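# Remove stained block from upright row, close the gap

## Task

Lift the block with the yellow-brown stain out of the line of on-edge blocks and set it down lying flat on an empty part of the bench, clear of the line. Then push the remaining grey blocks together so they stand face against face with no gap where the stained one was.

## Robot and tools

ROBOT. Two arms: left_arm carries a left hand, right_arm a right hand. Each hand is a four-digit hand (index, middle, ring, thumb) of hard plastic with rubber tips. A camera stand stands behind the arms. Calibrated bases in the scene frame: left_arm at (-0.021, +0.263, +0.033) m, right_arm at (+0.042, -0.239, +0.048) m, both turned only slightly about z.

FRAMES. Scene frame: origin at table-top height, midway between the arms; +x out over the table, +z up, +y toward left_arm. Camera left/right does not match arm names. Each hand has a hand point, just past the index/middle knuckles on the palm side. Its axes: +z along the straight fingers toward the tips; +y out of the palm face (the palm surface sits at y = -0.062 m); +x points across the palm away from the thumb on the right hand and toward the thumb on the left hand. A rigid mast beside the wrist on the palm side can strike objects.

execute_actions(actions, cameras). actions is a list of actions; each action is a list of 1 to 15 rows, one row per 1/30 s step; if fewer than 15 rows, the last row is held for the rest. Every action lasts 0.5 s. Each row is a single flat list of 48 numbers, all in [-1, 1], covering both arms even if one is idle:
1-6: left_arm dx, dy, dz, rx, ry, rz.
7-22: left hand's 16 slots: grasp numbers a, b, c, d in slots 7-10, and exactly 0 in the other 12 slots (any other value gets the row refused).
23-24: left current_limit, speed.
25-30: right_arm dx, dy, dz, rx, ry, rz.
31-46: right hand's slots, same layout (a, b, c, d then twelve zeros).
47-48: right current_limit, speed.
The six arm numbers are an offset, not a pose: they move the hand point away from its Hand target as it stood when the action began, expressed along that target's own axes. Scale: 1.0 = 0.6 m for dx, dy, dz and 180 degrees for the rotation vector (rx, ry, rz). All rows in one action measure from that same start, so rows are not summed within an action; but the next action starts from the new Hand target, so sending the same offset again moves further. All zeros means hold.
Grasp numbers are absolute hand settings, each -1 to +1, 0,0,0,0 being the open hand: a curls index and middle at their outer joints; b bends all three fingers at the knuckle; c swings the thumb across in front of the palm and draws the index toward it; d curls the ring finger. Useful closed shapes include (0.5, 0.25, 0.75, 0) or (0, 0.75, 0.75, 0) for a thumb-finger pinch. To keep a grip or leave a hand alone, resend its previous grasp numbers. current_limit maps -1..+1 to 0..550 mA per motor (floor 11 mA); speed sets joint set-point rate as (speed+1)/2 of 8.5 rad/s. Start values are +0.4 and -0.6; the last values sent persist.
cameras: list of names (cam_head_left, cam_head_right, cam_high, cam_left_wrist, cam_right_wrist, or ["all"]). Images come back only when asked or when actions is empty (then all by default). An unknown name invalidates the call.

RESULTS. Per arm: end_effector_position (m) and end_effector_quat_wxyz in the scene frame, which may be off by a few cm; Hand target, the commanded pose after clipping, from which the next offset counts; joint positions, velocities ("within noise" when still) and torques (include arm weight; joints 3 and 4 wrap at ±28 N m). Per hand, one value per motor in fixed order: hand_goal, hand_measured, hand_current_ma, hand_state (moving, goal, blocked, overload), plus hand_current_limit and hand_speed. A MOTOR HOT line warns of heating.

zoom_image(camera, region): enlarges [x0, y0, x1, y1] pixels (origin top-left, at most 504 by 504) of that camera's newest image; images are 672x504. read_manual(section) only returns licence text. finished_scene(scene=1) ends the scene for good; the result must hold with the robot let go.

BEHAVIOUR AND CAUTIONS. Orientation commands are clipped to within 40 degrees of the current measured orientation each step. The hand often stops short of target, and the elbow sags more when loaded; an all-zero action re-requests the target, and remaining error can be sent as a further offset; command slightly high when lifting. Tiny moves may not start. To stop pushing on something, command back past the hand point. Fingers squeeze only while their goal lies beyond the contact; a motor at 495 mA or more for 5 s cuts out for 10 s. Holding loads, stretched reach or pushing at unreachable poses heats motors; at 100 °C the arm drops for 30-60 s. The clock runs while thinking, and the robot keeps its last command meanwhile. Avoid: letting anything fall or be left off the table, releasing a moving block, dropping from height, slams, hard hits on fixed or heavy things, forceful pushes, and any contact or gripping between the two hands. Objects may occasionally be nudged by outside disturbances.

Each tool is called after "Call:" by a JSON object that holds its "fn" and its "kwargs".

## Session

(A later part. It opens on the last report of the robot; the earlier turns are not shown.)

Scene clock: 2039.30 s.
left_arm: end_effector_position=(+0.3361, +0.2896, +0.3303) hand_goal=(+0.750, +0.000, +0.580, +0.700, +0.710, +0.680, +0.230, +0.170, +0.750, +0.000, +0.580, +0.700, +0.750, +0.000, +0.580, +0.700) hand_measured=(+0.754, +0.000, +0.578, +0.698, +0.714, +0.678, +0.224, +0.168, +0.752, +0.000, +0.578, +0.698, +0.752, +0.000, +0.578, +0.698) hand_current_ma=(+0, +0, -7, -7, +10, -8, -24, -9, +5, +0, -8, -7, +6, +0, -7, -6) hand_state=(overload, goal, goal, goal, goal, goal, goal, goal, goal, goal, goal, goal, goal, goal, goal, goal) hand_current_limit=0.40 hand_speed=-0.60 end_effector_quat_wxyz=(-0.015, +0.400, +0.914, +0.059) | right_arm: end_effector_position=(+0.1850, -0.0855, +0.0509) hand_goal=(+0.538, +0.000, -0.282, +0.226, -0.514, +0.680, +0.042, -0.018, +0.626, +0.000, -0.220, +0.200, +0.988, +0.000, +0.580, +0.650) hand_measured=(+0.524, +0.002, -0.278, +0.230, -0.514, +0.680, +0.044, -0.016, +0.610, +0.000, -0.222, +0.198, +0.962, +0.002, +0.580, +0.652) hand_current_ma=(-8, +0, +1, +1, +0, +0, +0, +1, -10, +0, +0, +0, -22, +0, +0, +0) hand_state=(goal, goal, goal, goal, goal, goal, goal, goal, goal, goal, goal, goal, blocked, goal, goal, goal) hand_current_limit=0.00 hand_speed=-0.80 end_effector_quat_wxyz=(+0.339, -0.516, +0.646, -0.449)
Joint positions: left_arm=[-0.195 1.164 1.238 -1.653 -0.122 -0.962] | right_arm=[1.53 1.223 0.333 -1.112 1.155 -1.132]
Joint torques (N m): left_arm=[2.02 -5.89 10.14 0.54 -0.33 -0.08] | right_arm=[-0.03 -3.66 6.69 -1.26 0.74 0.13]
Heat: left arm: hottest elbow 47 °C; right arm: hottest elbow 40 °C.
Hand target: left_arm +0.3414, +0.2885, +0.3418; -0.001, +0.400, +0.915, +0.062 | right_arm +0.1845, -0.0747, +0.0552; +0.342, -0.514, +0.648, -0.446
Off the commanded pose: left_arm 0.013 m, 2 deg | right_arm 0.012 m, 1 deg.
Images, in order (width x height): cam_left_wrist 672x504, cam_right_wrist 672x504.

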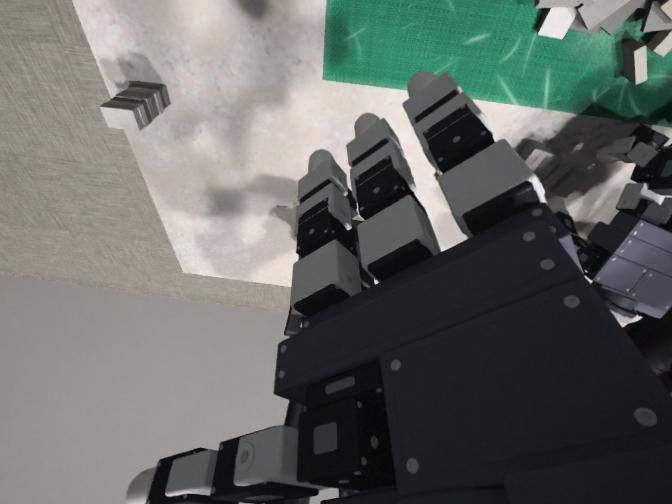

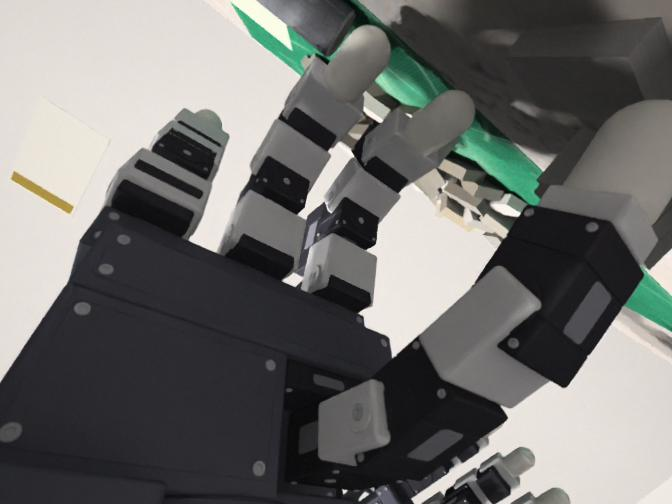

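Call:
{"fn": "execute_actions", "kwargs": {"actions": [[[0,0,0,0,0,0,0,0,0,0,0,0,0,0,0,0,0,0,0,0,0,0,0.4,-0.6,-0.0083,0.0187,-0.0042,0,0,0,0.5,0,0.75,0,0,0,0,0,0,0,0,0,0,0,0,0,0,-0.8]]], "cameras": ["cam_right_wrist","cam_left_wrist"]}}

Call:
{"fn": "zoom_image", "kwargs": {"camera": "cam_left_wrist", "region": [530, 130, 630, 205]}}

Call:
{"fn": "zoom_image", "kwargs": {"camera": "cam_right_wrist", "region": [450, 0, 672, 167]}}

Scene clock: 2070.93 s.
left_arm: end_effector_position=(+0.3361, +0.2896, +0.3303) hand_goal=(+0.750, +0.000, +0.580, +0.700, +0.710, +0.680, +0.230, +0.170, +0.750, +0.000, +0.580, +0.700, +0.750, +0.000, +0.580, +0.700) hand_measured=(+0.754, +0.000, +0.578, +0.698, +0.714, +0.678, +0.224, +0.168, +0.752, +0.000, +0.578, +0.698, +0.752, +0.000, +0.578, +0.698) hand_current_ma=(+0, +0, -7, -7, +10, -8, -24, -9, +5, +0, -8, -7, +6, +0, -7, -6) hand_state=(overload, goal, goal, goal, goal, goal, goal, goal, goal, goal, goal, goal, goal, goal, goal, goal) hand_current_limit=0.40 hand_speed=-0.60 end_effector_quat_wxyz=(-0.015, +0.400, +0.914, +0.059) | right_arm: end_effector_position=(+0.1803, -0.0793, +0.0420) hand_goal=(+0.538, +0.000, -0.282, +0.226, -0.514, +0.680, +0.042, -0.018, +0.626, +0.000, -0.220, +0.200, +0.988, +0.000, +0.580, +0.650) hand_measured=(+0.526, +0.002, -0.278, +0.230, -0.514, +0.680, +0.044, -0.016, +0.612, +0.000, -0.222, +0.198, +0.964, +0.002, +0.580, +0.652) hand_current_ma=(-7, +0, +1, +1, +0, +0, +0, +1, -8, +0, +0, +0, -20, +0, +0, +0) hand_state=(goal, goal, goal, goal, goal, goal, goal, goal, goal, goal, goal, goal, blocked, goal, goal, goal) hand_current_limit=0.00 hand_speed=-0.80 end_effector_quat_wxyz=(+0.338, -0.516, +0.645, -0.451)
Joint positions: left_arm=[-0.195 1.164 1.238 -1.653 -0.122 -0.962] | right_arm=[1.561 1.305 0.348 -1.112 1.142 -1.064]
Joint torques (N m): left_arm=[1.96 -5.95 10.15 0.55 -0.33 -0.08] | right_arm=[-0.09 -4.78 5.91 -1.31 0.67 0.14]
Heat: left arm: hottest elbow 47 °C; right arm: hottest elbow 39 °C.
Hand target: left_arm +0.3414, +0.2885, +0.3418; -0.001, +0.400, +0.915, +0.062 | right_arm +0.1793, -0.0685, +0.0456; +0.342, -0.514, +0.648, -0.446
Off the commanded pose: left_arm 0.013 m, 2 deg | right_arm 0.011 m, 1 deg.
Images, in order (width x height): cam_left_wrist 672x504, cam_right_wrist 672x504.

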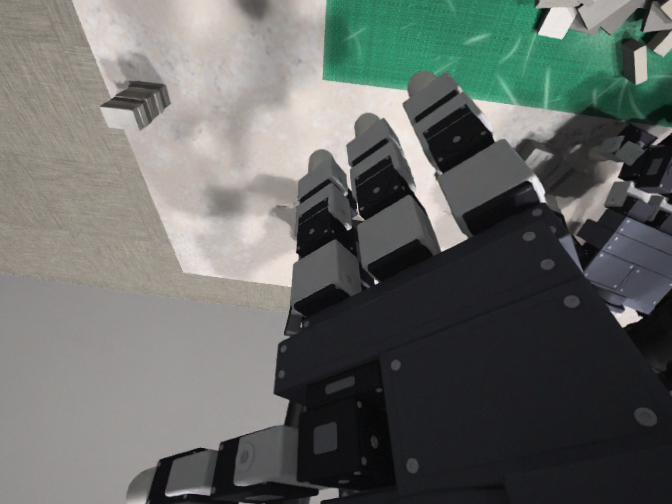

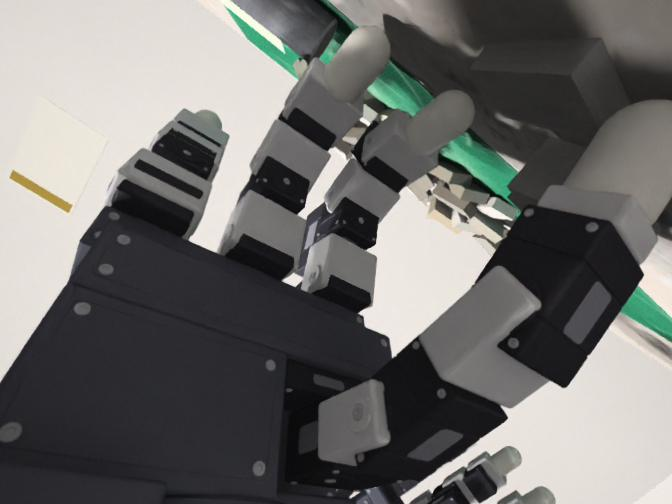

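Scaled by 5.040 from the camera's 672x504 image, which has a finer 960x720 frame.

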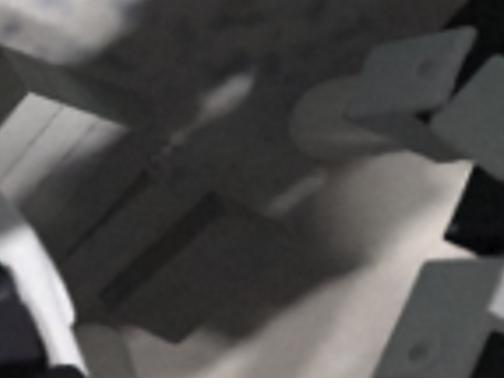

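Scaled by 2.270 from the camera's 672x504 image, which has a finer 960x720 frame.

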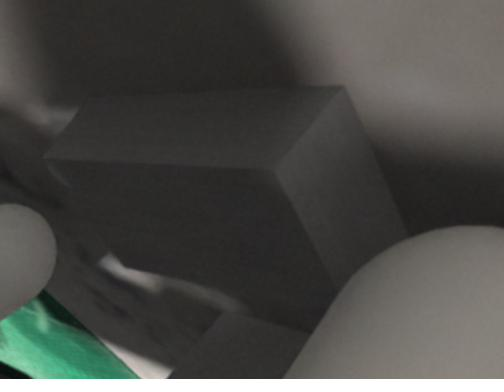

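Call:
{"fn": "execute_actions", "kwargs": {"actions": [[[0,0,0,0,0,0,0,0,0,0,0,0,0,0,0,0,0,0,0,0,0,0,0.4,-0.6,0.001,0.0026,0.001,0,0,0,0.5,0.1,0.75,0,0,0,0,0,0,0,0,0,0,0,0,0,0.2,-0.85]],[[0,0,0,0,0,0,0,0,0,0,0,0,0,0,0,0,0,0,0,0,0,0,0.4,-0.6,0,0,0,0,0,0,0.5,0.2,0.75,0,0,0,0,0,0,0,0,0,0,0,0,0,0.2,-0.85]],[[0,0,0,0,0,0,0,0,0,0,0,0,0,0,0,0,0,0,0,0,0,0,0.4,-0.6,0,0,0,0,0,0,0.5,0.28,0.75,0,0,0,0,0,0,0,0,0,0,0,0,0,0.2,-0.85]]], "cameras": ["cam_right_wrist","cam_left_wrist"]}}

Call:
{"fn": "zoom_image", "kwargs": {"camera": "cam_left_wrist", "region": [530, 130, 630, 205]}}

Call:
{"fn": "zoom_image", "kwargs": {"camera": "cam_right_wrist", "region": [450, 0, 672, 167]}}

Scene clock: 2105.07 s.
left_arm: end_effector_position=(+0.3361, +0.2896, +0.3303) hand_goal=(+0.750, +0.000, +0.580, +0.700, +0.710, +0.680, +0.230, +0.170, +0.750, +0.000, +0.580, +0.700, +0.750, +0.000, +0.580, +0.700) hand_measured=(+0.754, +0.000, +0.578, +0.698, +0.714, +0.678, +0.224, +0.168, +0.752, +0.000, +0.578, +0.698, +0.752, +0.000, +0.578, +0.698) hand_current_ma=(+0, +0, -7, -7, +10, -8, -24, -9, +5, +0, -8, -7, +6, +0, -7, -6) hand_state=(overload, goal, goal, goal, goal, goal, goal, goal, goal, goal, goal, goal, goal, goal, goal, goal) hand_current_limit=0.40 hand_speed=-0.60 end_effector_quat_wxyz=(-0.015, +0.400, +0.914, +0.059) | right_arm: end_effector_position=(+0.1810, -0.0783, +0.0425) hand_goal=(+0.160, +0.000, -0.198, +0.282, -0.514, +0.680, +0.042, +0.038, +0.136, +0.000, -0.276, +0.200, +0.568, +0.000, +0.580, +0.706) hand_measured=(+0.208, -0.002, -0.188, +0.282, -0.514, +0.680, +0.048, +0.040, +0.136, +0.000, -0.272, +0.198, +0.560, +0.002, +0.580, +0.702) hand_current_ma=(+64, +0, +4, +0, +0, +0, +3, +0, +0, +0, +1, +0, -3, +0, +0, -1) hand_state=(blocked, goal, goal, goal, goal, goal, goal, goal, goal, goal, goal, goal, goal, goal, goal, goal) hand_current_limit=0.20 hand_speed=-0.85 end_effector_quat_wxyz=(+0.341, -0.513, +0.647, -0.450)
Joint positions: left_arm=[-0.195 1.164 1.238 -1.653 -0.122 -0.962] | right_arm=[1.561 1.305 0.348 -1.112 1.145 -1.053]
Joint torques (N m): left_arm=[2.02 -5.77 10.11 0.54 -0.33 -0.08] | right_arm=[0.15 -4.25 5.7 -1.07 0.49 0.06]
Heat: left arm: hottest elbow 47 °C; right arm: hottest elbow 38 °C.
Hand target: left_arm +0.3414, +0.2885, +0.3418; -0.001, +0.400, +0.915, +0.062 | right_arm +0.1791, -0.0691, +0.0439; +0.342, -0.514, +0.648, -0.446
Off the commanded pose: left_arm 0.013 m, 2 deg | right_arm 0.009 m, 0 deg.
Images, in order (width x height): cam_left_wrist 672x504, cam_right_wrist 672x504.

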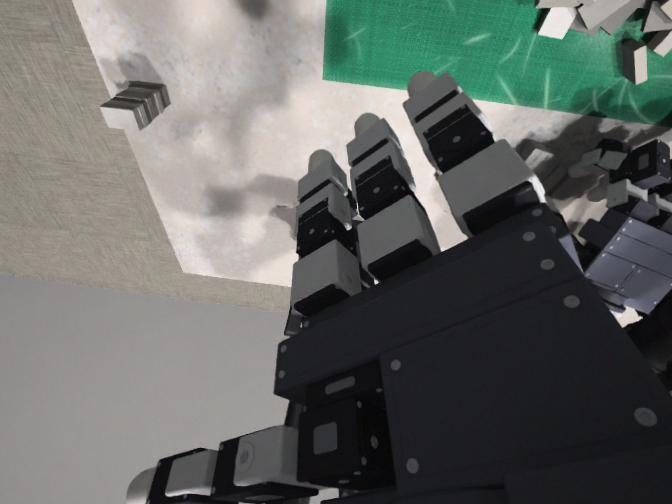

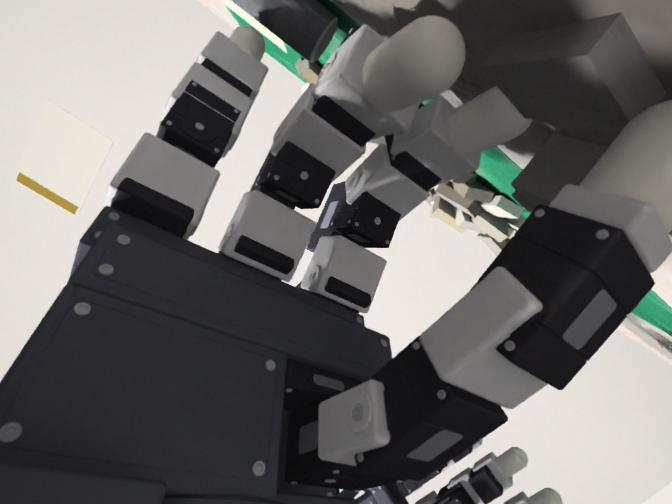

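Scaled by 5.040 from the camera's 672x504 image, which has a finer 960x720 frame.

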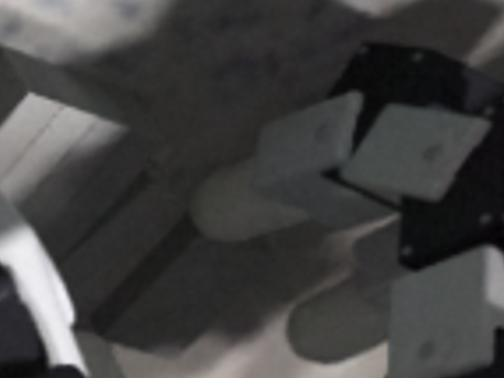

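Scaled by 2.270 from the camera's 672x504 image, which has a finer 960x720 frame.

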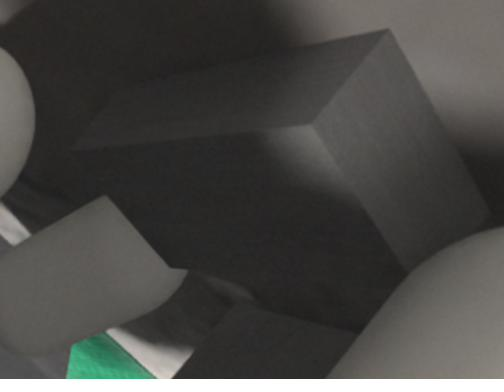

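Call:
{"fn": "execute_actions", "kwargs": {"actions": [[[0,0,0,0,0,0,0,0,0,0,0,0,0,0,0,0,0,0,0,0,0,0,0.4,-0.6,0,0,0,0,0,0,0.5,0,0.75,0,0,0,0,0,0,0,0,0,0,0,0,0,0,-0.8]],[[0,0,0,0,0,0,0,0,0,0,0,0,0,0,0,0,0,0,0,0,0,0,0.4,-0.6,0.0278,0.0037,0.0062,0.0003,-0.0155,-0.006,0.5,0,0.75,0,0,0,0,0,0,0,0,0,0,0,0,0,0,-0.8]]], "cameras": ["cam_right_wrist","cam_left_wrist"]}}

Call:
{"fn": "zoom_image", "kwargs": {"camera": "cam_left_wrist", "region": [530, 130, 630, 205]}}

Call:
{"fn": "zoom_image", "kwargs": {"camera": "cam_right_wrist", "region": [450, 0, 672, 167]}}

Scene clock: 2143.00 s.
left_arm: end_effector_position=(+0.3361, +0.2896, +0.3303) hand_goal=(+0.750, +0.000, +0.580, +0.700, +0.710, +0.680, +0.230, +0.170, +0.750, +0.000, +0.580, +0.700, +0.750, +0.000, +0.580, +0.700) hand_measured=(+0.754, +0.000, +0.578, +0.698, +0.714, +0.678, +0.224, +0.168, +0.752, +0.000, +0.578, +0.698, +0.752, +0.000, +0.578, +0.698) hand_current_ma=(+0, +0, -7, -7, +10, -8, -24, -9, +5, +0, -8, -7, +6, +0, -7, -6) hand_state=(overload, goal, goal, goal, goal, goal, goal, goal, goal, goal, goal, goal, goal, goal, goal, goal) hand_current_limit=0.40 hand_speed=-0.60 end_effector_quat_wxyz=(-0.015, +0.400, +0.914, +0.059) | right_arm: end_effector_position=(+0.1787, -0.0871, +0.0412) hand_goal=(+0.538, +0.000, -0.282, +0.226, -0.514, +0.680, +0.042, -0.018, +0.626, +0.000, -0.220, +0.200, +0.988, +0.000, +0.580, +0.650) hand_measured=(+0.524, -0.002, -0.278, +0.230, -0.512, +0.680, +0.048, -0.014, +0.610, +0.000, -0.222, +0.198, +0.962, +0.002, +0.580, +0.652) hand_current_ma=(-8, +0, +1, +1, +0, +0, +3, +2, -10, +0, +0, +0, -23, +0, +0, +0) hand_state=(goal, goal, goal, goal, goal, goal, goal, goal, goal, goal, goal, goal, blocked, goal, goal, goal) hand_current_limit=0.00 hand_speed=-0.80 end_effector_quat_wxyz=(+0.351, -0.527, +0.636, -0.440)
Joint positions: left_arm=[-0.195 1.164 1.238 -1.653 -0.122 -0.962] | right_arm=[1.572 1.235 0.299 -1.06 1.158 -1.13]
Joint torques (N m): left_arm=[2.02 -5.89 10.14 0.51 -0.34 -0.08] | right_arm=[-0.21 -5.19 4.05 -0.38 0.85 -0.1]
Heat: left arm: hottest elbow 47 °C; right arm: hottest elbow 38 °C.
Hand target: left_arm +0.3414, +0.2885, +0.3418; -0.001, +0.400, +0.915, +0.062 | right_arm +0.1778, -0.0860, +0.0408; +0.354, -0.530, +0.634, -0.437
Off the commanded pose: left_arm 0.013 m, 2 deg | right_arm 0.002 m, 1 deg.
Images, in order (width x height): cam_left_wrist 672x504, cam_right_wrist 672x504.

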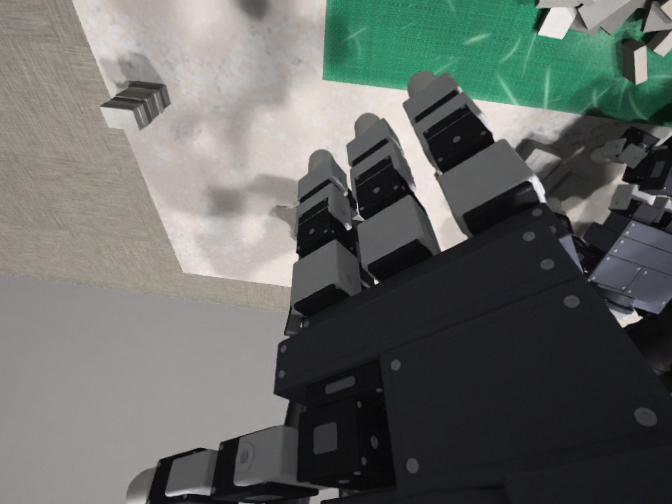

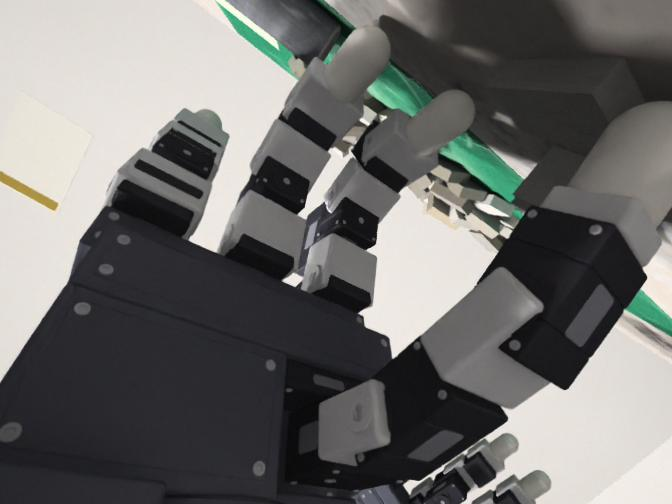

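Scaled by 5.040 from the camera's 672x504 image, which has a finer 960x720 frame.

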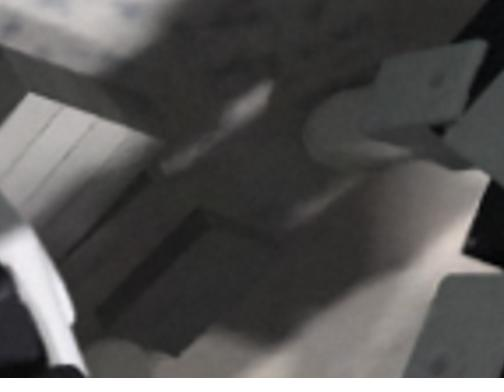

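Scaled by 2.270 from the camera's 672x504 image, which has a finer 960x720 frame.

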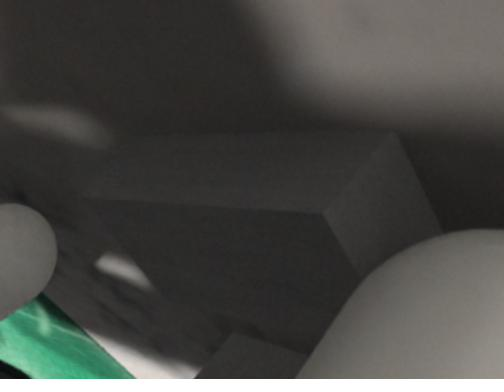

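Call:
{"fn": "execute_actions", "kwargs": {"actions": [[[0,0,0,0,0,0,0,0,0,0,0,0,0,0,0,0,0,0,0,0,0,0,0.4,-0.6,0,0,0,0,0,0,0.5,0.1,0.75,0,0,0,0,0,0,0,0,0,0,0,0,0,0.2,-0.85]],[[0,0,0,0,0,0,0,0,0,0,0,0,0,0,0,0,0,0,0,0,0,0,0.4,-0.6,0,0,0,0,0,0,0.5,0.2,0.75,0,0,0,0,0,0,0,0,0,0,0,0,0,0.2,-0.85]],[[0,0,0,0,0,0,0,0,0,0,0,0,0,0,0,0,0,0,0,0,0,0,0.4,-0.6,0,0,0,0,0,0,0.5,0.28,0.75,0,0,0,0,0,0,0,0,0,0,0,0,0,0.2,-0.85]]], "cameras": ["cam_right_wrist","cam_left_wrist"]}}

Call:
{"fn": "zoom_image", "kwargs": {"camera": "cam_left_wrist", "region": [530, 130, 630, 205]}}

Call:
{"fn": "zoom_image", "kwargs": {"camera": "cam_right_wrist", "region": [450, 0, 672, 167]}}

Scene clock: 2160.40 s.
left_arm: end_effector_position=(+0.3361, +0.2896, +0.3303) hand_goal=(+0.750, +0.000, +0.580, +0.700, +0.710, +0.680, +0.230, +0.170, +0.750, +0.000, +0.580, +0.700, +0.750, +0.000, +0.580, +0.700) hand_measured=(+0.754, +0.000, +0.578, +0.698, +0.714, +0.678, +0.224, +0.168, +0.752, +0.000, +0.578, +0.698, +0.752, +0.000, +0.578, +0.698) hand_current_ma=(+0, +0, -7, -7, +10, -8, -24, -9, +5, +0, -8, -7, +6, +0, -7, -6) hand_state=(overload, goal, goal, goal, goal, goal, goal, goal, goal, goal, goal, goal, goal, goal, goal, goal) hand_current_limit=0.40 hand_speed=-0.60 end_effector_quat_wxyz=(-0.015, +0.400, +0.914, +0.059) | right_arm: end_effector_position=(+0.1799, -0.0869, +0.0423) hand_goal=(+0.160, +0.000, -0.198, +0.282, -0.514, +0.680, +0.042, +0.038, +0.136, +0.000, -0.276, +0.200, +0.568, +0.000, +0.580, +0.706) hand_measured=(+0.218, -0.004, -0.192, +0.280, -0.514, +0.680, +0.046, +0.038, +0.136, +0.000, -0.272, +0.198, +0.560, +0.002, +0.580, +0.702) hand_current_ma=(+91, -1, +2, +0, +0, +0, +1, +0, +0, +0, +1, +0, -3, +0, +0, -1) hand_state=(blocked, goal, goal, goal, goal, goal, goal, goal, goal, goal, goal, goal, goal, goal, goal, goal) hand_current_limit=0.20 hand_speed=-0.85 end_effector_quat_wxyz=(+0.354, -0.528, +0.633, -0.443)
Joint positions: left_arm=[-0.195 1.164 1.238 -1.653 -0.122 -0.962] | right_arm=[1.572 1.235 0.299 -1.06 1.168 -1.134]
Joint torques (N m): left_arm=[2.14 -5.83 10.13 0.55 -0.33 -0.08] | right_arm=[-0.15 -5.25 4.07 -0.32 0.43 -0.1]
Heat: left arm: hottest elbow 47 °C; right arm: hottest elbow 38 °C.
Hand target: left_arm +0.3414, +0.2885, +0.3418; -0.001, +0.400, +0.915, +0.062 | right_arm +0.1777, -0.0860, +0.0407; +0.354, -0.531, +0.634, -0.437
Off the commanded pose: left_arm 0.013 m, 2 deg | right_arm 0.003 m, 1 deg.
Images, in order (width x height): cam_left_wrist 672x504, cam_right_wrist 672x504.

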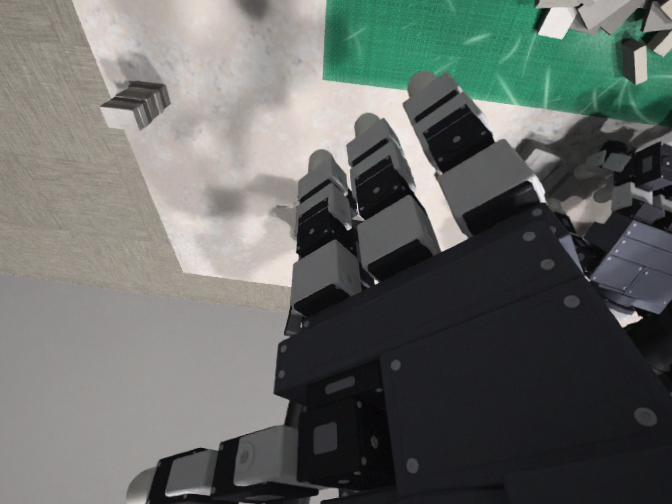

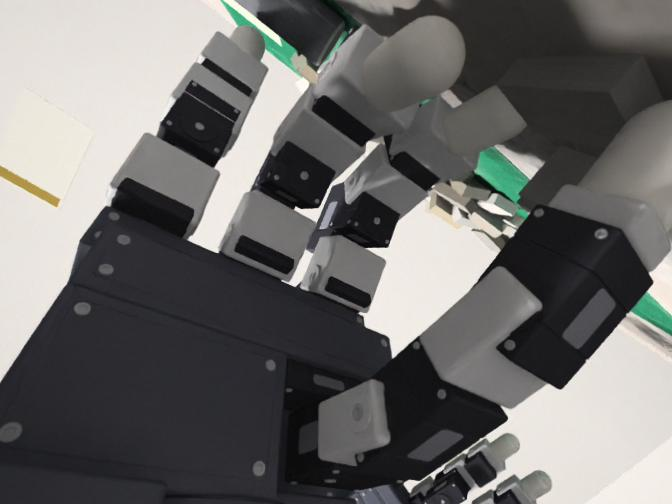

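Scaled by 5.040 from the camera's 672x504 image, which has a finer 960x720 frame.

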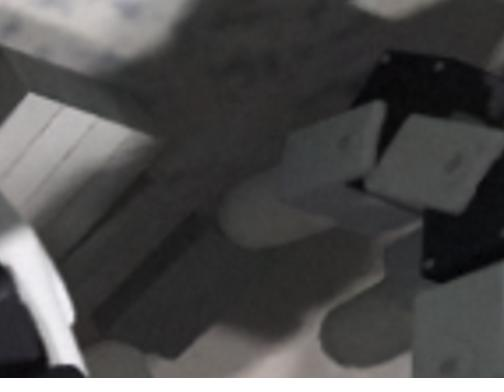

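Scaled by 2.270 from the camera's 672x504 image, which has a finer 960x720 frame.

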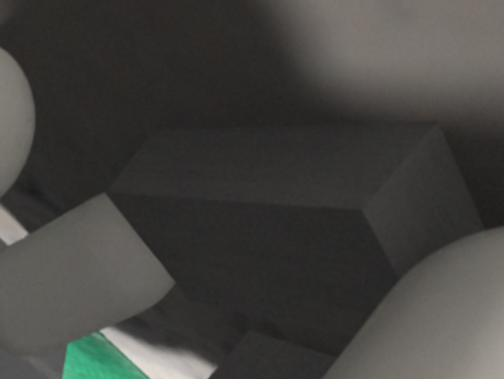

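Call:
{"fn": "execute_actions", "kwargs": {"actions": [[[0,0,0,0,0,0,0,0,0,0,0,0,0,0,0,0,0,0,0,0,0,0,0.4,-0.6,0,0,0,0,0,0,0.5,0.36,0.75,0,0,0,0,0,0,0,0,0,0,0,0,0,0.4,-0.85]],[[0,0,0,0,0,0,0,0,0,0,0,0,0,0,0,0,0,0,0,0,0,0,0.4,-0.6,0.0005,-0.0186,-0.0072,0,0,0,0.5,0.36,0.75,0,0,0,0,0,0,0,0,0,0,0,0,0,0.4,-0.85]]], "cameras": ["cam_right_wrist","cam_left_wrist"]}}

Call:
{"fn": "zoom_image", "kwargs": {"camera": "cam_left_wrist", "region": [530, 130, 630, 205]}}

Call:
{"fn": "zoom_image", "kwargs": {"camera": "cam_right_wrist", "region": [450, 0, 672, 167]}}

Scene clock: 2173.20 s.
left_arm: end_effector_position=(+0.3361, +0.2896, +0.3303) hand_goal=(+0.750, +0.000, +0.580, +0.700, +0.710, +0.680, +0.230, +0.170, +0.750, +0.000, +0.580, +0.700, +0.750, +0.000, +0.580, +0.700) hand_measured=(+0.754, +0.000, +0.578, +0.698, +0.714, +0.678, +0.224, +0.168, +0.752, +0.000, +0.578, +0.698, +0.752, +0.000, +0.578, +0.698) hand_current_ma=(+0, +0, -7, -7, +10, -8, -24, -9, +5, +0, -8, -7, +6, +0, -7, -6) hand_state=(overload, goal, goal, goal, goal, goal, goal, goal, goal, goal, goal, goal, goal, goal, goal, goal) hand_current_limit=0.40 hand_speed=-0.60 end_effector_quat_wxyz=(-0.015, +0.400, +0.914, +0.059) | right_arm: end_effector_position=(+0.1795, -0.0881, +0.0510) hand_goal=(+0.052, +0.000, -0.174, +0.298, -0.514, +0.680, +0.042, +0.054, -0.004, +0.000, -0.292, +0.200, +0.448, +0.000, +0.580, +0.722) hand_measured=(+0.084, -0.002, -0.150, +0.306, -0.516, +0.680, +0.052, +0.060, -0.004, +0.000, -0.286, +0.198, +0.456, +0.000, +0.590, +0.728) hand_current_ma=(+33, +0, +18, +3, +0, +0, +7, +3, +0, +0, +1, +0, +3, +0, +5, +1) hand_state=(blocked, goal, blocked, goal, goal, goal, goal, goal, goal, goal, goal, goal, goal, goal, goal, goal) hand_current_limit=0.40 hand_speed=-0.85 end_effector_quat_wxyz=(+0.357, -0.527, +0.635, -0.438)
Joint positions: left_arm=[-0.195 1.164 1.238 -1.653 -0.122 -0.962] | right_arm=[1.572 1.177 0.299 -1.099 1.167 -1.141]
Joint torques (N m): left_arm=[1.96 -6.01 10.11 0.54 -0.33 -0.08] | right_arm=[-0.26 -4.42 5.55 -1.18 0.48 -0.05]
Heat: left arm: hottest elbow 47 °C; right arm: hottest elbow 37 °C.
Hand target: left_arm +0.3414, +0.2885, +0.3418; -0.001, +0.400, +0.915, +0.062 | right_arm +0.1778, -0.0862, +0.0527; +0.354, -0.530, +0.634, -0.437
Off the commanded pose: left_arm 0.013 m, 2 deg | right_arm 0.003 m, 1 deg.
Images, in order (width x height): cam_left_wrist 672x504, cam_right_wrist 672x504.

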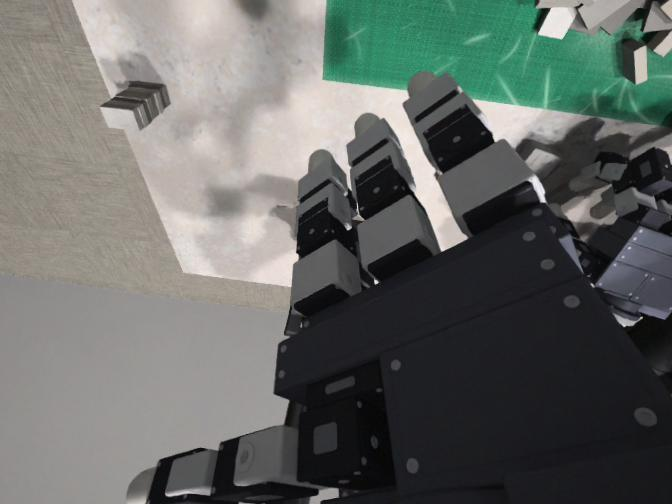

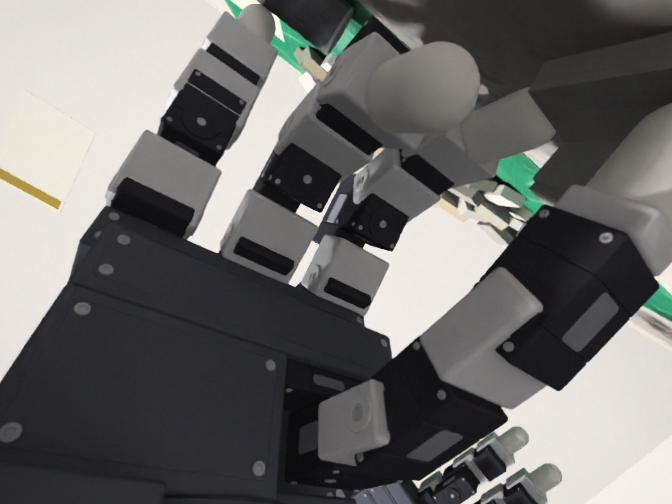

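Scaled by 5.040 from the camera's 672x504 image, which has a finer 960x720 frame.

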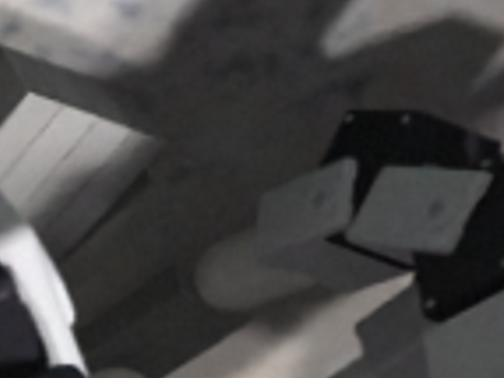

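Scaled by 2.270 from the camera's 672x504 image, which has a finer 960x720 frame.

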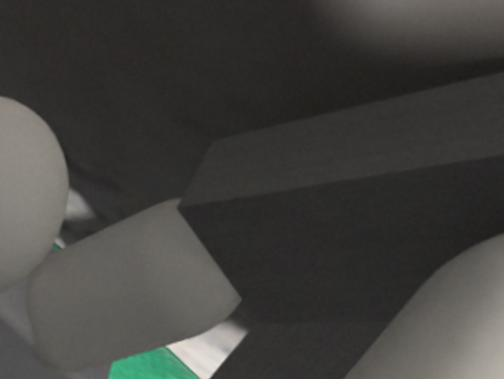

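Call:
{"fn": "execute_actions", "kwargs": {"actions": [[[0,0,0,0,0,0,0,0,0,0,0,0,0,0,0,0,0,0,0,0,0,0,0.4,-0.6,0.0007,-0.031,-0.012,0,0,0,0.5,0.36,0.75,0,0,0,0,0,0,0,0,0,0,0,0,0,0.4,-0.85]]], "cameras": ["all"]}}

Call:
{"fn": "zoom_image", "kwargs": {"camera": "cam_left_wrist", "region": [530, 130, 630, 205]}}

Call:
{"fn": "zoom_image", "kwargs": {"camera": "cam_right_wrist", "region": [450, 0, 672, 167]}}

Call:
{"fn": "zoom_image", "kwargs": {"camera": "cam_head_left", "region": [340, 380, 460, 470]}}

Call:
{"fn": "zoom_image", "kwargs": {"camera": "cam_high", "region": [360, 140, 520, 260]}}

Scene clock: 2199.90 s.
left_arm: end_effector_position=(+0.3361, +0.2896, +0.3303) hand_goal=(+0.750, +0.000, +0.580, +0.700, +0.710, +0.680, +0.230, +0.170, +0.750, +0.000, +0.580, +0.700, +0.750, +0.000, +0.580, +0.700) hand_measured=(+0.754, +0.000, +0.578, +0.698, +0.714, +0.678, +0.224, +0.168, +0.752, +0.000, +0.578, +0.698, +0.752, +0.000, +0.578, +0.698) hand_current_ma=(+0, +0, -7, -7, +10, -8, -24, -9, +5, +0, -8, -7, +6, +0, -7, -6) hand_state=(overload, goal, goal, goal, goal, goal, goal, goal, goal, goal, goal, goal, goal, goal, goal, goal) hand_current_limit=0.40 hand_speed=-0.60 end_effector_quat_wxyz=(-0.015, +0.400, +0.914, +0.059) | right_arm: end_effector_position=(+0.1788, -0.0973, +0.0654) hand_goal=(+0.052, +0.000, -0.174, +0.298, -0.514, +0.680, +0.042, +0.054, -0.004, +0.000, -0.292, +0.200, +0.448, +0.000, +0.580, +0.722) hand_measured=(+0.052, +0.000, -0.168, +0.302, -0.514, +0.680, +0.044, +0.056, -0.004, +0.000, -0.286, +0.198, +0.442, +0.002, +0.580, +0.724) hand_current_ma=(+0, +0, +2, +1, +0, +0, +0, +1, +0, +0, +1, +0, -2, +0, +0, +0) hand_state=(goal, goal, goal, goal, goal, goal, goal, goal, goal, goal, goal, goal, goal, goal, goal, goal) hand_current_limit=0.40 hand_speed=-0.85 end_effector_quat_wxyz=(+0.352, -0.532, +0.631, -0.442)
Joint positions: left_arm=[-0.195 1.164 1.238 -1.653 -0.122 -0.962] | right_arm=[1.572 1.093 0.304 -1.199 1.164 -1.151]
Joint torques (N m): left_arm=[1.96 -5.71 10.11 0.54 -0.33 -0.09] | right_arm=[-0.32 -3.19 7.76 -1.25 0.58 -0.02]
Heat: left arm: hottest elbow 47 °C; right arm: hottest elbow 38 °C.
Hand target: left_arm +0.3414, +0.2885, +0.3418; -0.001, +0.400, +0.915, +0.062 | right_arm +0.1780, -0.0862, +0.0727; +0.354, -0.530, +0.634, -0.437
Off the commanded pose: left_arm 0.013 m, 2 deg | right_arm 0.013 m, 1 deg.

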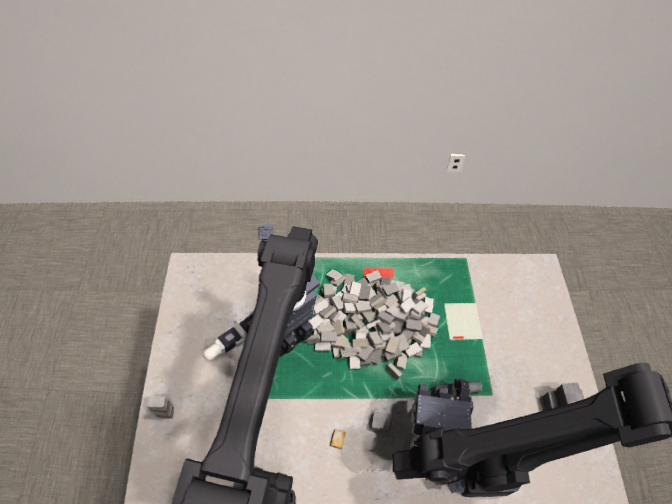

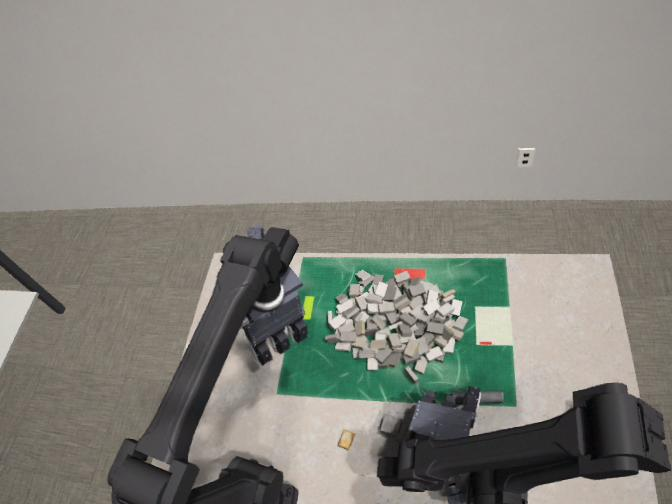

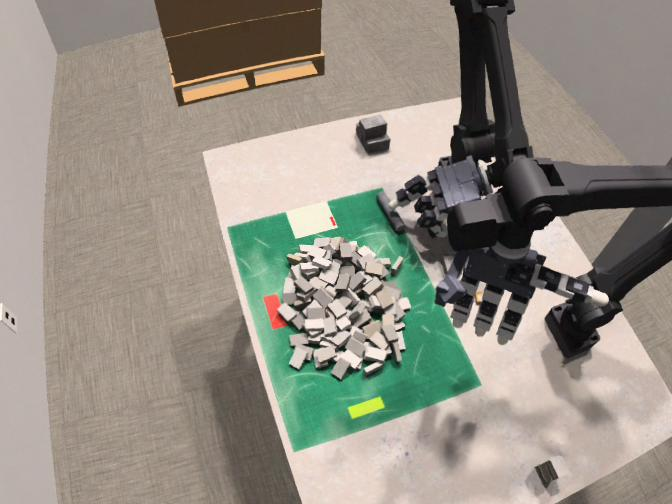

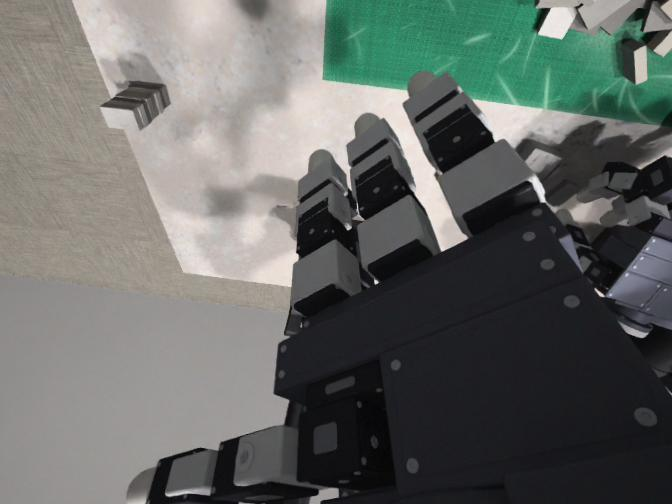

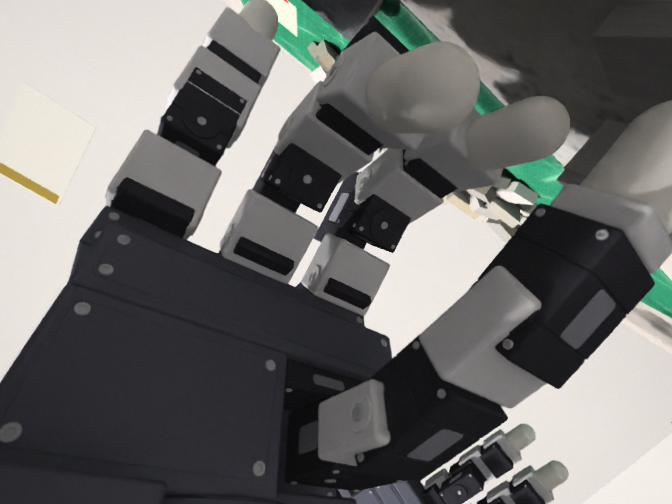

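Scaled by 5.040 from the camera's 672x504 image, which has a finer 960x720 frame.

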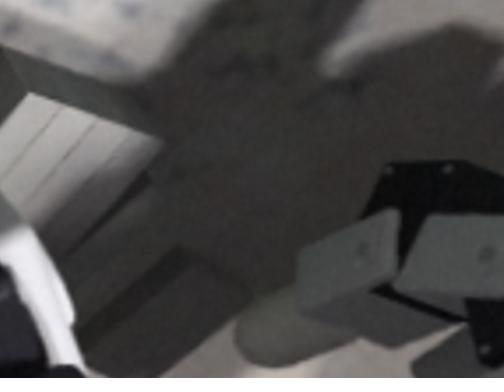

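Scaled by 2.270 from the camera's 672x504 image, which has a finer 960x720 frame.

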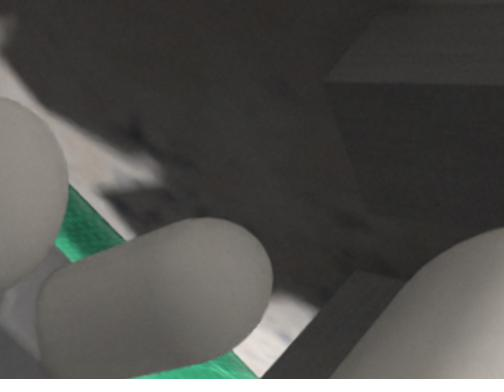

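Scaled by 4.200 from the camera's 672x504 image, which has a finer 960x720 frame.

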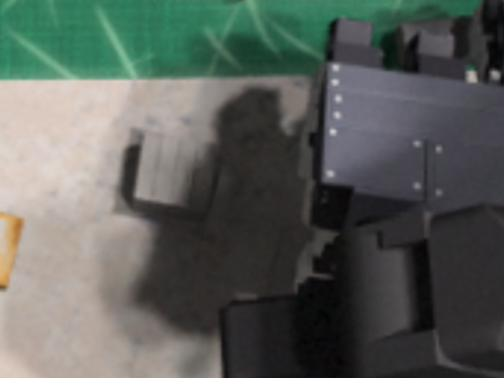

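Scaled by 3.150 from the camera's 672x504 image, which has a finer 960x720 frame.

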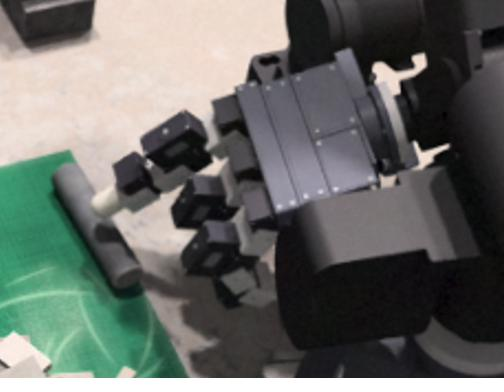

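Call:
{"fn": "execute_actions", "kwargs": {"actions": [[[0,0,0,0,0,0,0,0,0,0,0,0,0,0,0,0,0,0,0,0,0,0,0.4,-0.6,0.0011,-0.0466,-0.018,0,0,0,0.5,0,0.75,0.6,0,0,0,0,0,0,0,0,0,0,0,0,0.2,-0.7]],[[0,0,0,0,0,0,0,0,0,0,0,0,0,0,0,0,0,0,0,0,0,0,0.4,-0.6,0.0011,-0.0466,-0.018,0,0,0,0.5,0,0.75,0.6,0,0,0,0,0,0,0,0,0,0,0,0,0.2,-0.7]],[[0,0,0,0,0,0,0,0,0,0,0,0,0,0,0,0,0,0,0,0,0,0,0.4,-0.6,0.08,-0.04,-0.01,0,0,0,0.5,0,0.75,0.6,0,0,0,0,0,0,0,0,0,0,0,0,0.2,-0.7]]], "cameras": ["all"]}}

Call:
{"fn": "zoom_image", "kwargs": {"camera": "cam_left_wrist", "region": [530, 130, 630, 205]}}

Call:
{"fn": "zoom_image", "kwargs": {"camera": "cam_head_left", "region": [340, 380, 460, 470]}}

Call:
{"fn": "zoom_image", "kwargs": {"camera": "cam_head_right", "region": [330, 380, 450, 470]}}

Scene clock: 2220.67 s.
left_arm: end_effector_position=(+0.3361, +0.2896, +0.3303) hand_goal=(+0.750, +0.000, +0.580, +0.700, +0.710, +0.680, +0.230, +0.170, +0.750, +0.000, +0.580, +0.700, +0.750, +0.000, +0.580, +0.700) hand_measured=(+0.754, +0.000, +0.578, +0.698, +0.714, +0.678, +0.224, +0.168, +0.752, +0.000, +0.578, +0.698, +0.752, +0.000, +0.578, +0.698) hand_current_ma=(+0, +0, -7, -7, +10, -8, -24, -9, +5, +0, -8, -7, +6, +0, -7, -6) hand_state=(overload, goal, goal, goal, goal, goal, goal, goal, goal, goal, goal, goal, goal, goal, goal, goal) hand_current_limit=0.40 hand_speed=-0.60 end_effector_quat_wxyz=(-0.015, +0.400, +0.914, +0.059) | right_arm: end_effector_position=(+0.1796, -0.0968, +0.1237) hand_goal=(+0.598, +0.000, -0.342, +0.226, -0.514, +0.680, +0.042, -0.018, +0.746, +0.000, -0.220, +0.200, +0.718, +0.000, -0.380, -0.010) hand_measured=(+0.584, +0.000, -0.338, +0.230, -0.514, +0.680, +0.044, -0.016, +0.730, +0.000, -0.222, +0.198, +0.698, +0.002, -0.376, -0.006) hand_current_ma=(-8, +0, +1, +1, +0, +0, +0, +1, -11, +0, +0, +0, -14, +0, +1, +1) hand_state=(goal, goal, goal, goal, goal, goal, goal, goal, goal, goal, goal, goal, goal, goal, goal, goal) hand_current_limit=0.20 hand_speed=-0.70 end_effector_quat_wxyz=(+0.348, -0.534, +0.629, -0.445)
Joint positions: left_arm=[-0.195 1.164 1.238 -1.653 -0.122 -0.962] | right_arm=[1.564 0.916 0.407 -1.468 1.165 -1.172]
Joint torques (N m): left_arm=[2.02 -5.83 10.13 0.53 -0.34 -0.08] | right_arm=[-0.44 -2.32 6.94 -0.76 0.8 0.02]
Heat: left arm: hottest elbow 48 °C; right arm: hottest elbow 38 °C.
Hand target: left_arm +0.3414, +0.2885, +0.3418; -0.001, +0.400, +0.915, +0.062 | right_arm +0.1796, -0.0968, +0.1237; +0.348, -0.534, +0.629, -0.445 (last step not sent: back at the drive's target)
Off the commanded pose: left_arm 0.013 m, 2 deg | right_arm 0.051 m, 1 deg.
pose unreachable (right arm): on one or more control steps of this call, first in action 2 (counted from 0), this arm could not follow its commanded pose, so it was not sent that pose on those steps. It may still have moved: this result reports where it is.
cause: moving toward the commanded pose would bring two parts of the arm too close to each other (joints 2 (shoulder) to 6 (wrist roll) lie between them).

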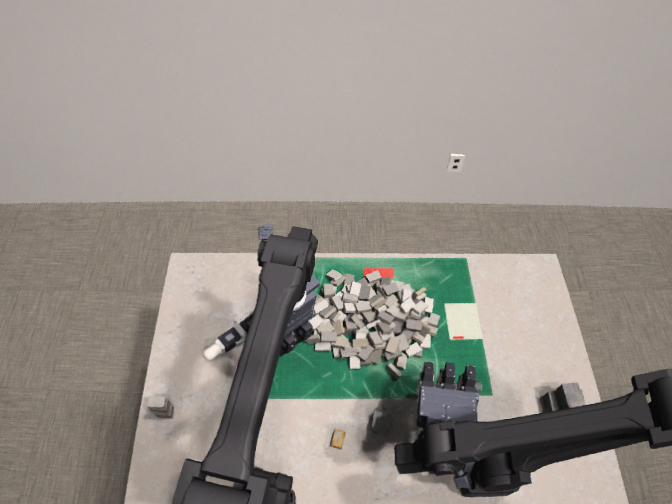

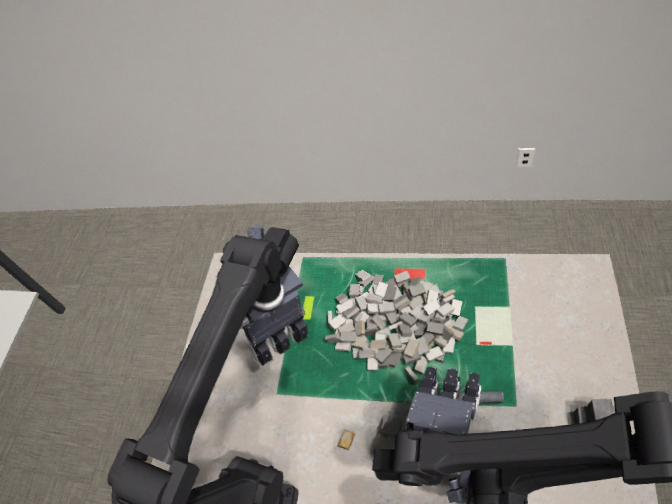

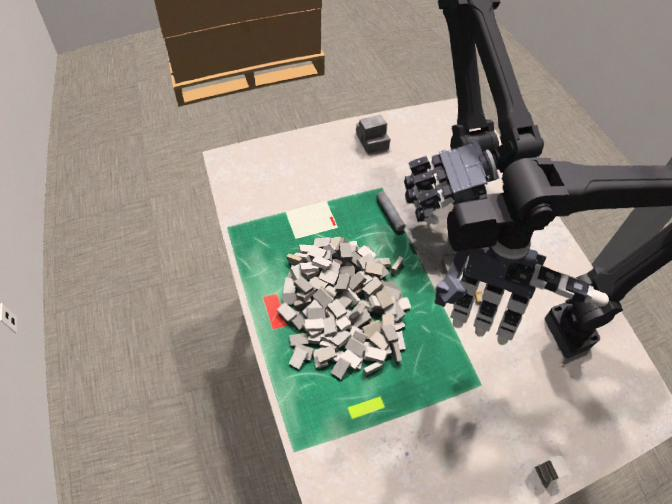

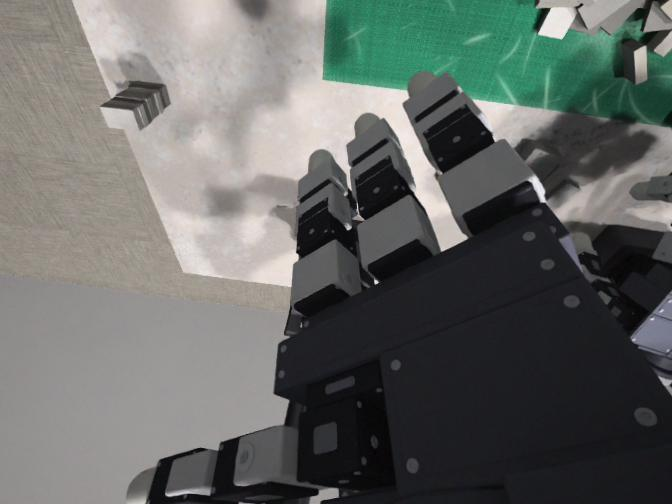

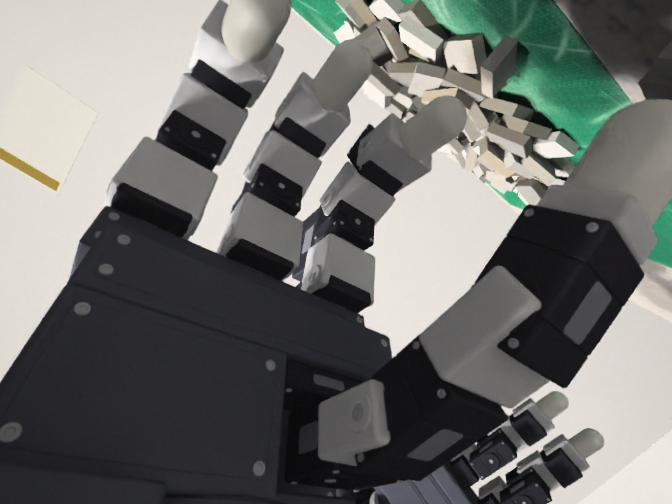

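Scaled by 5.040 from the camera's 672x504 image, which has a finer 960x720 frame.

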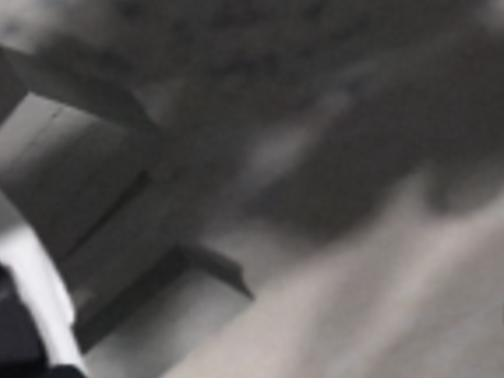

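Scaled by 4.200 from the camera's 672x504 image, which has a finer 960x720 frame.

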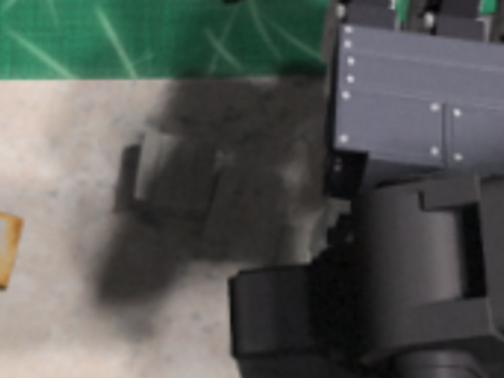

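Scaled by 4.200 from the camera's 672x504 image, which has a finer 960x720 frame.

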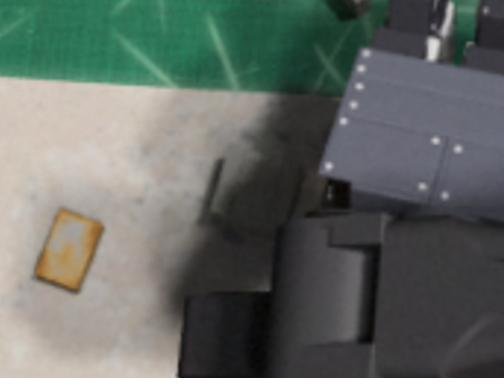

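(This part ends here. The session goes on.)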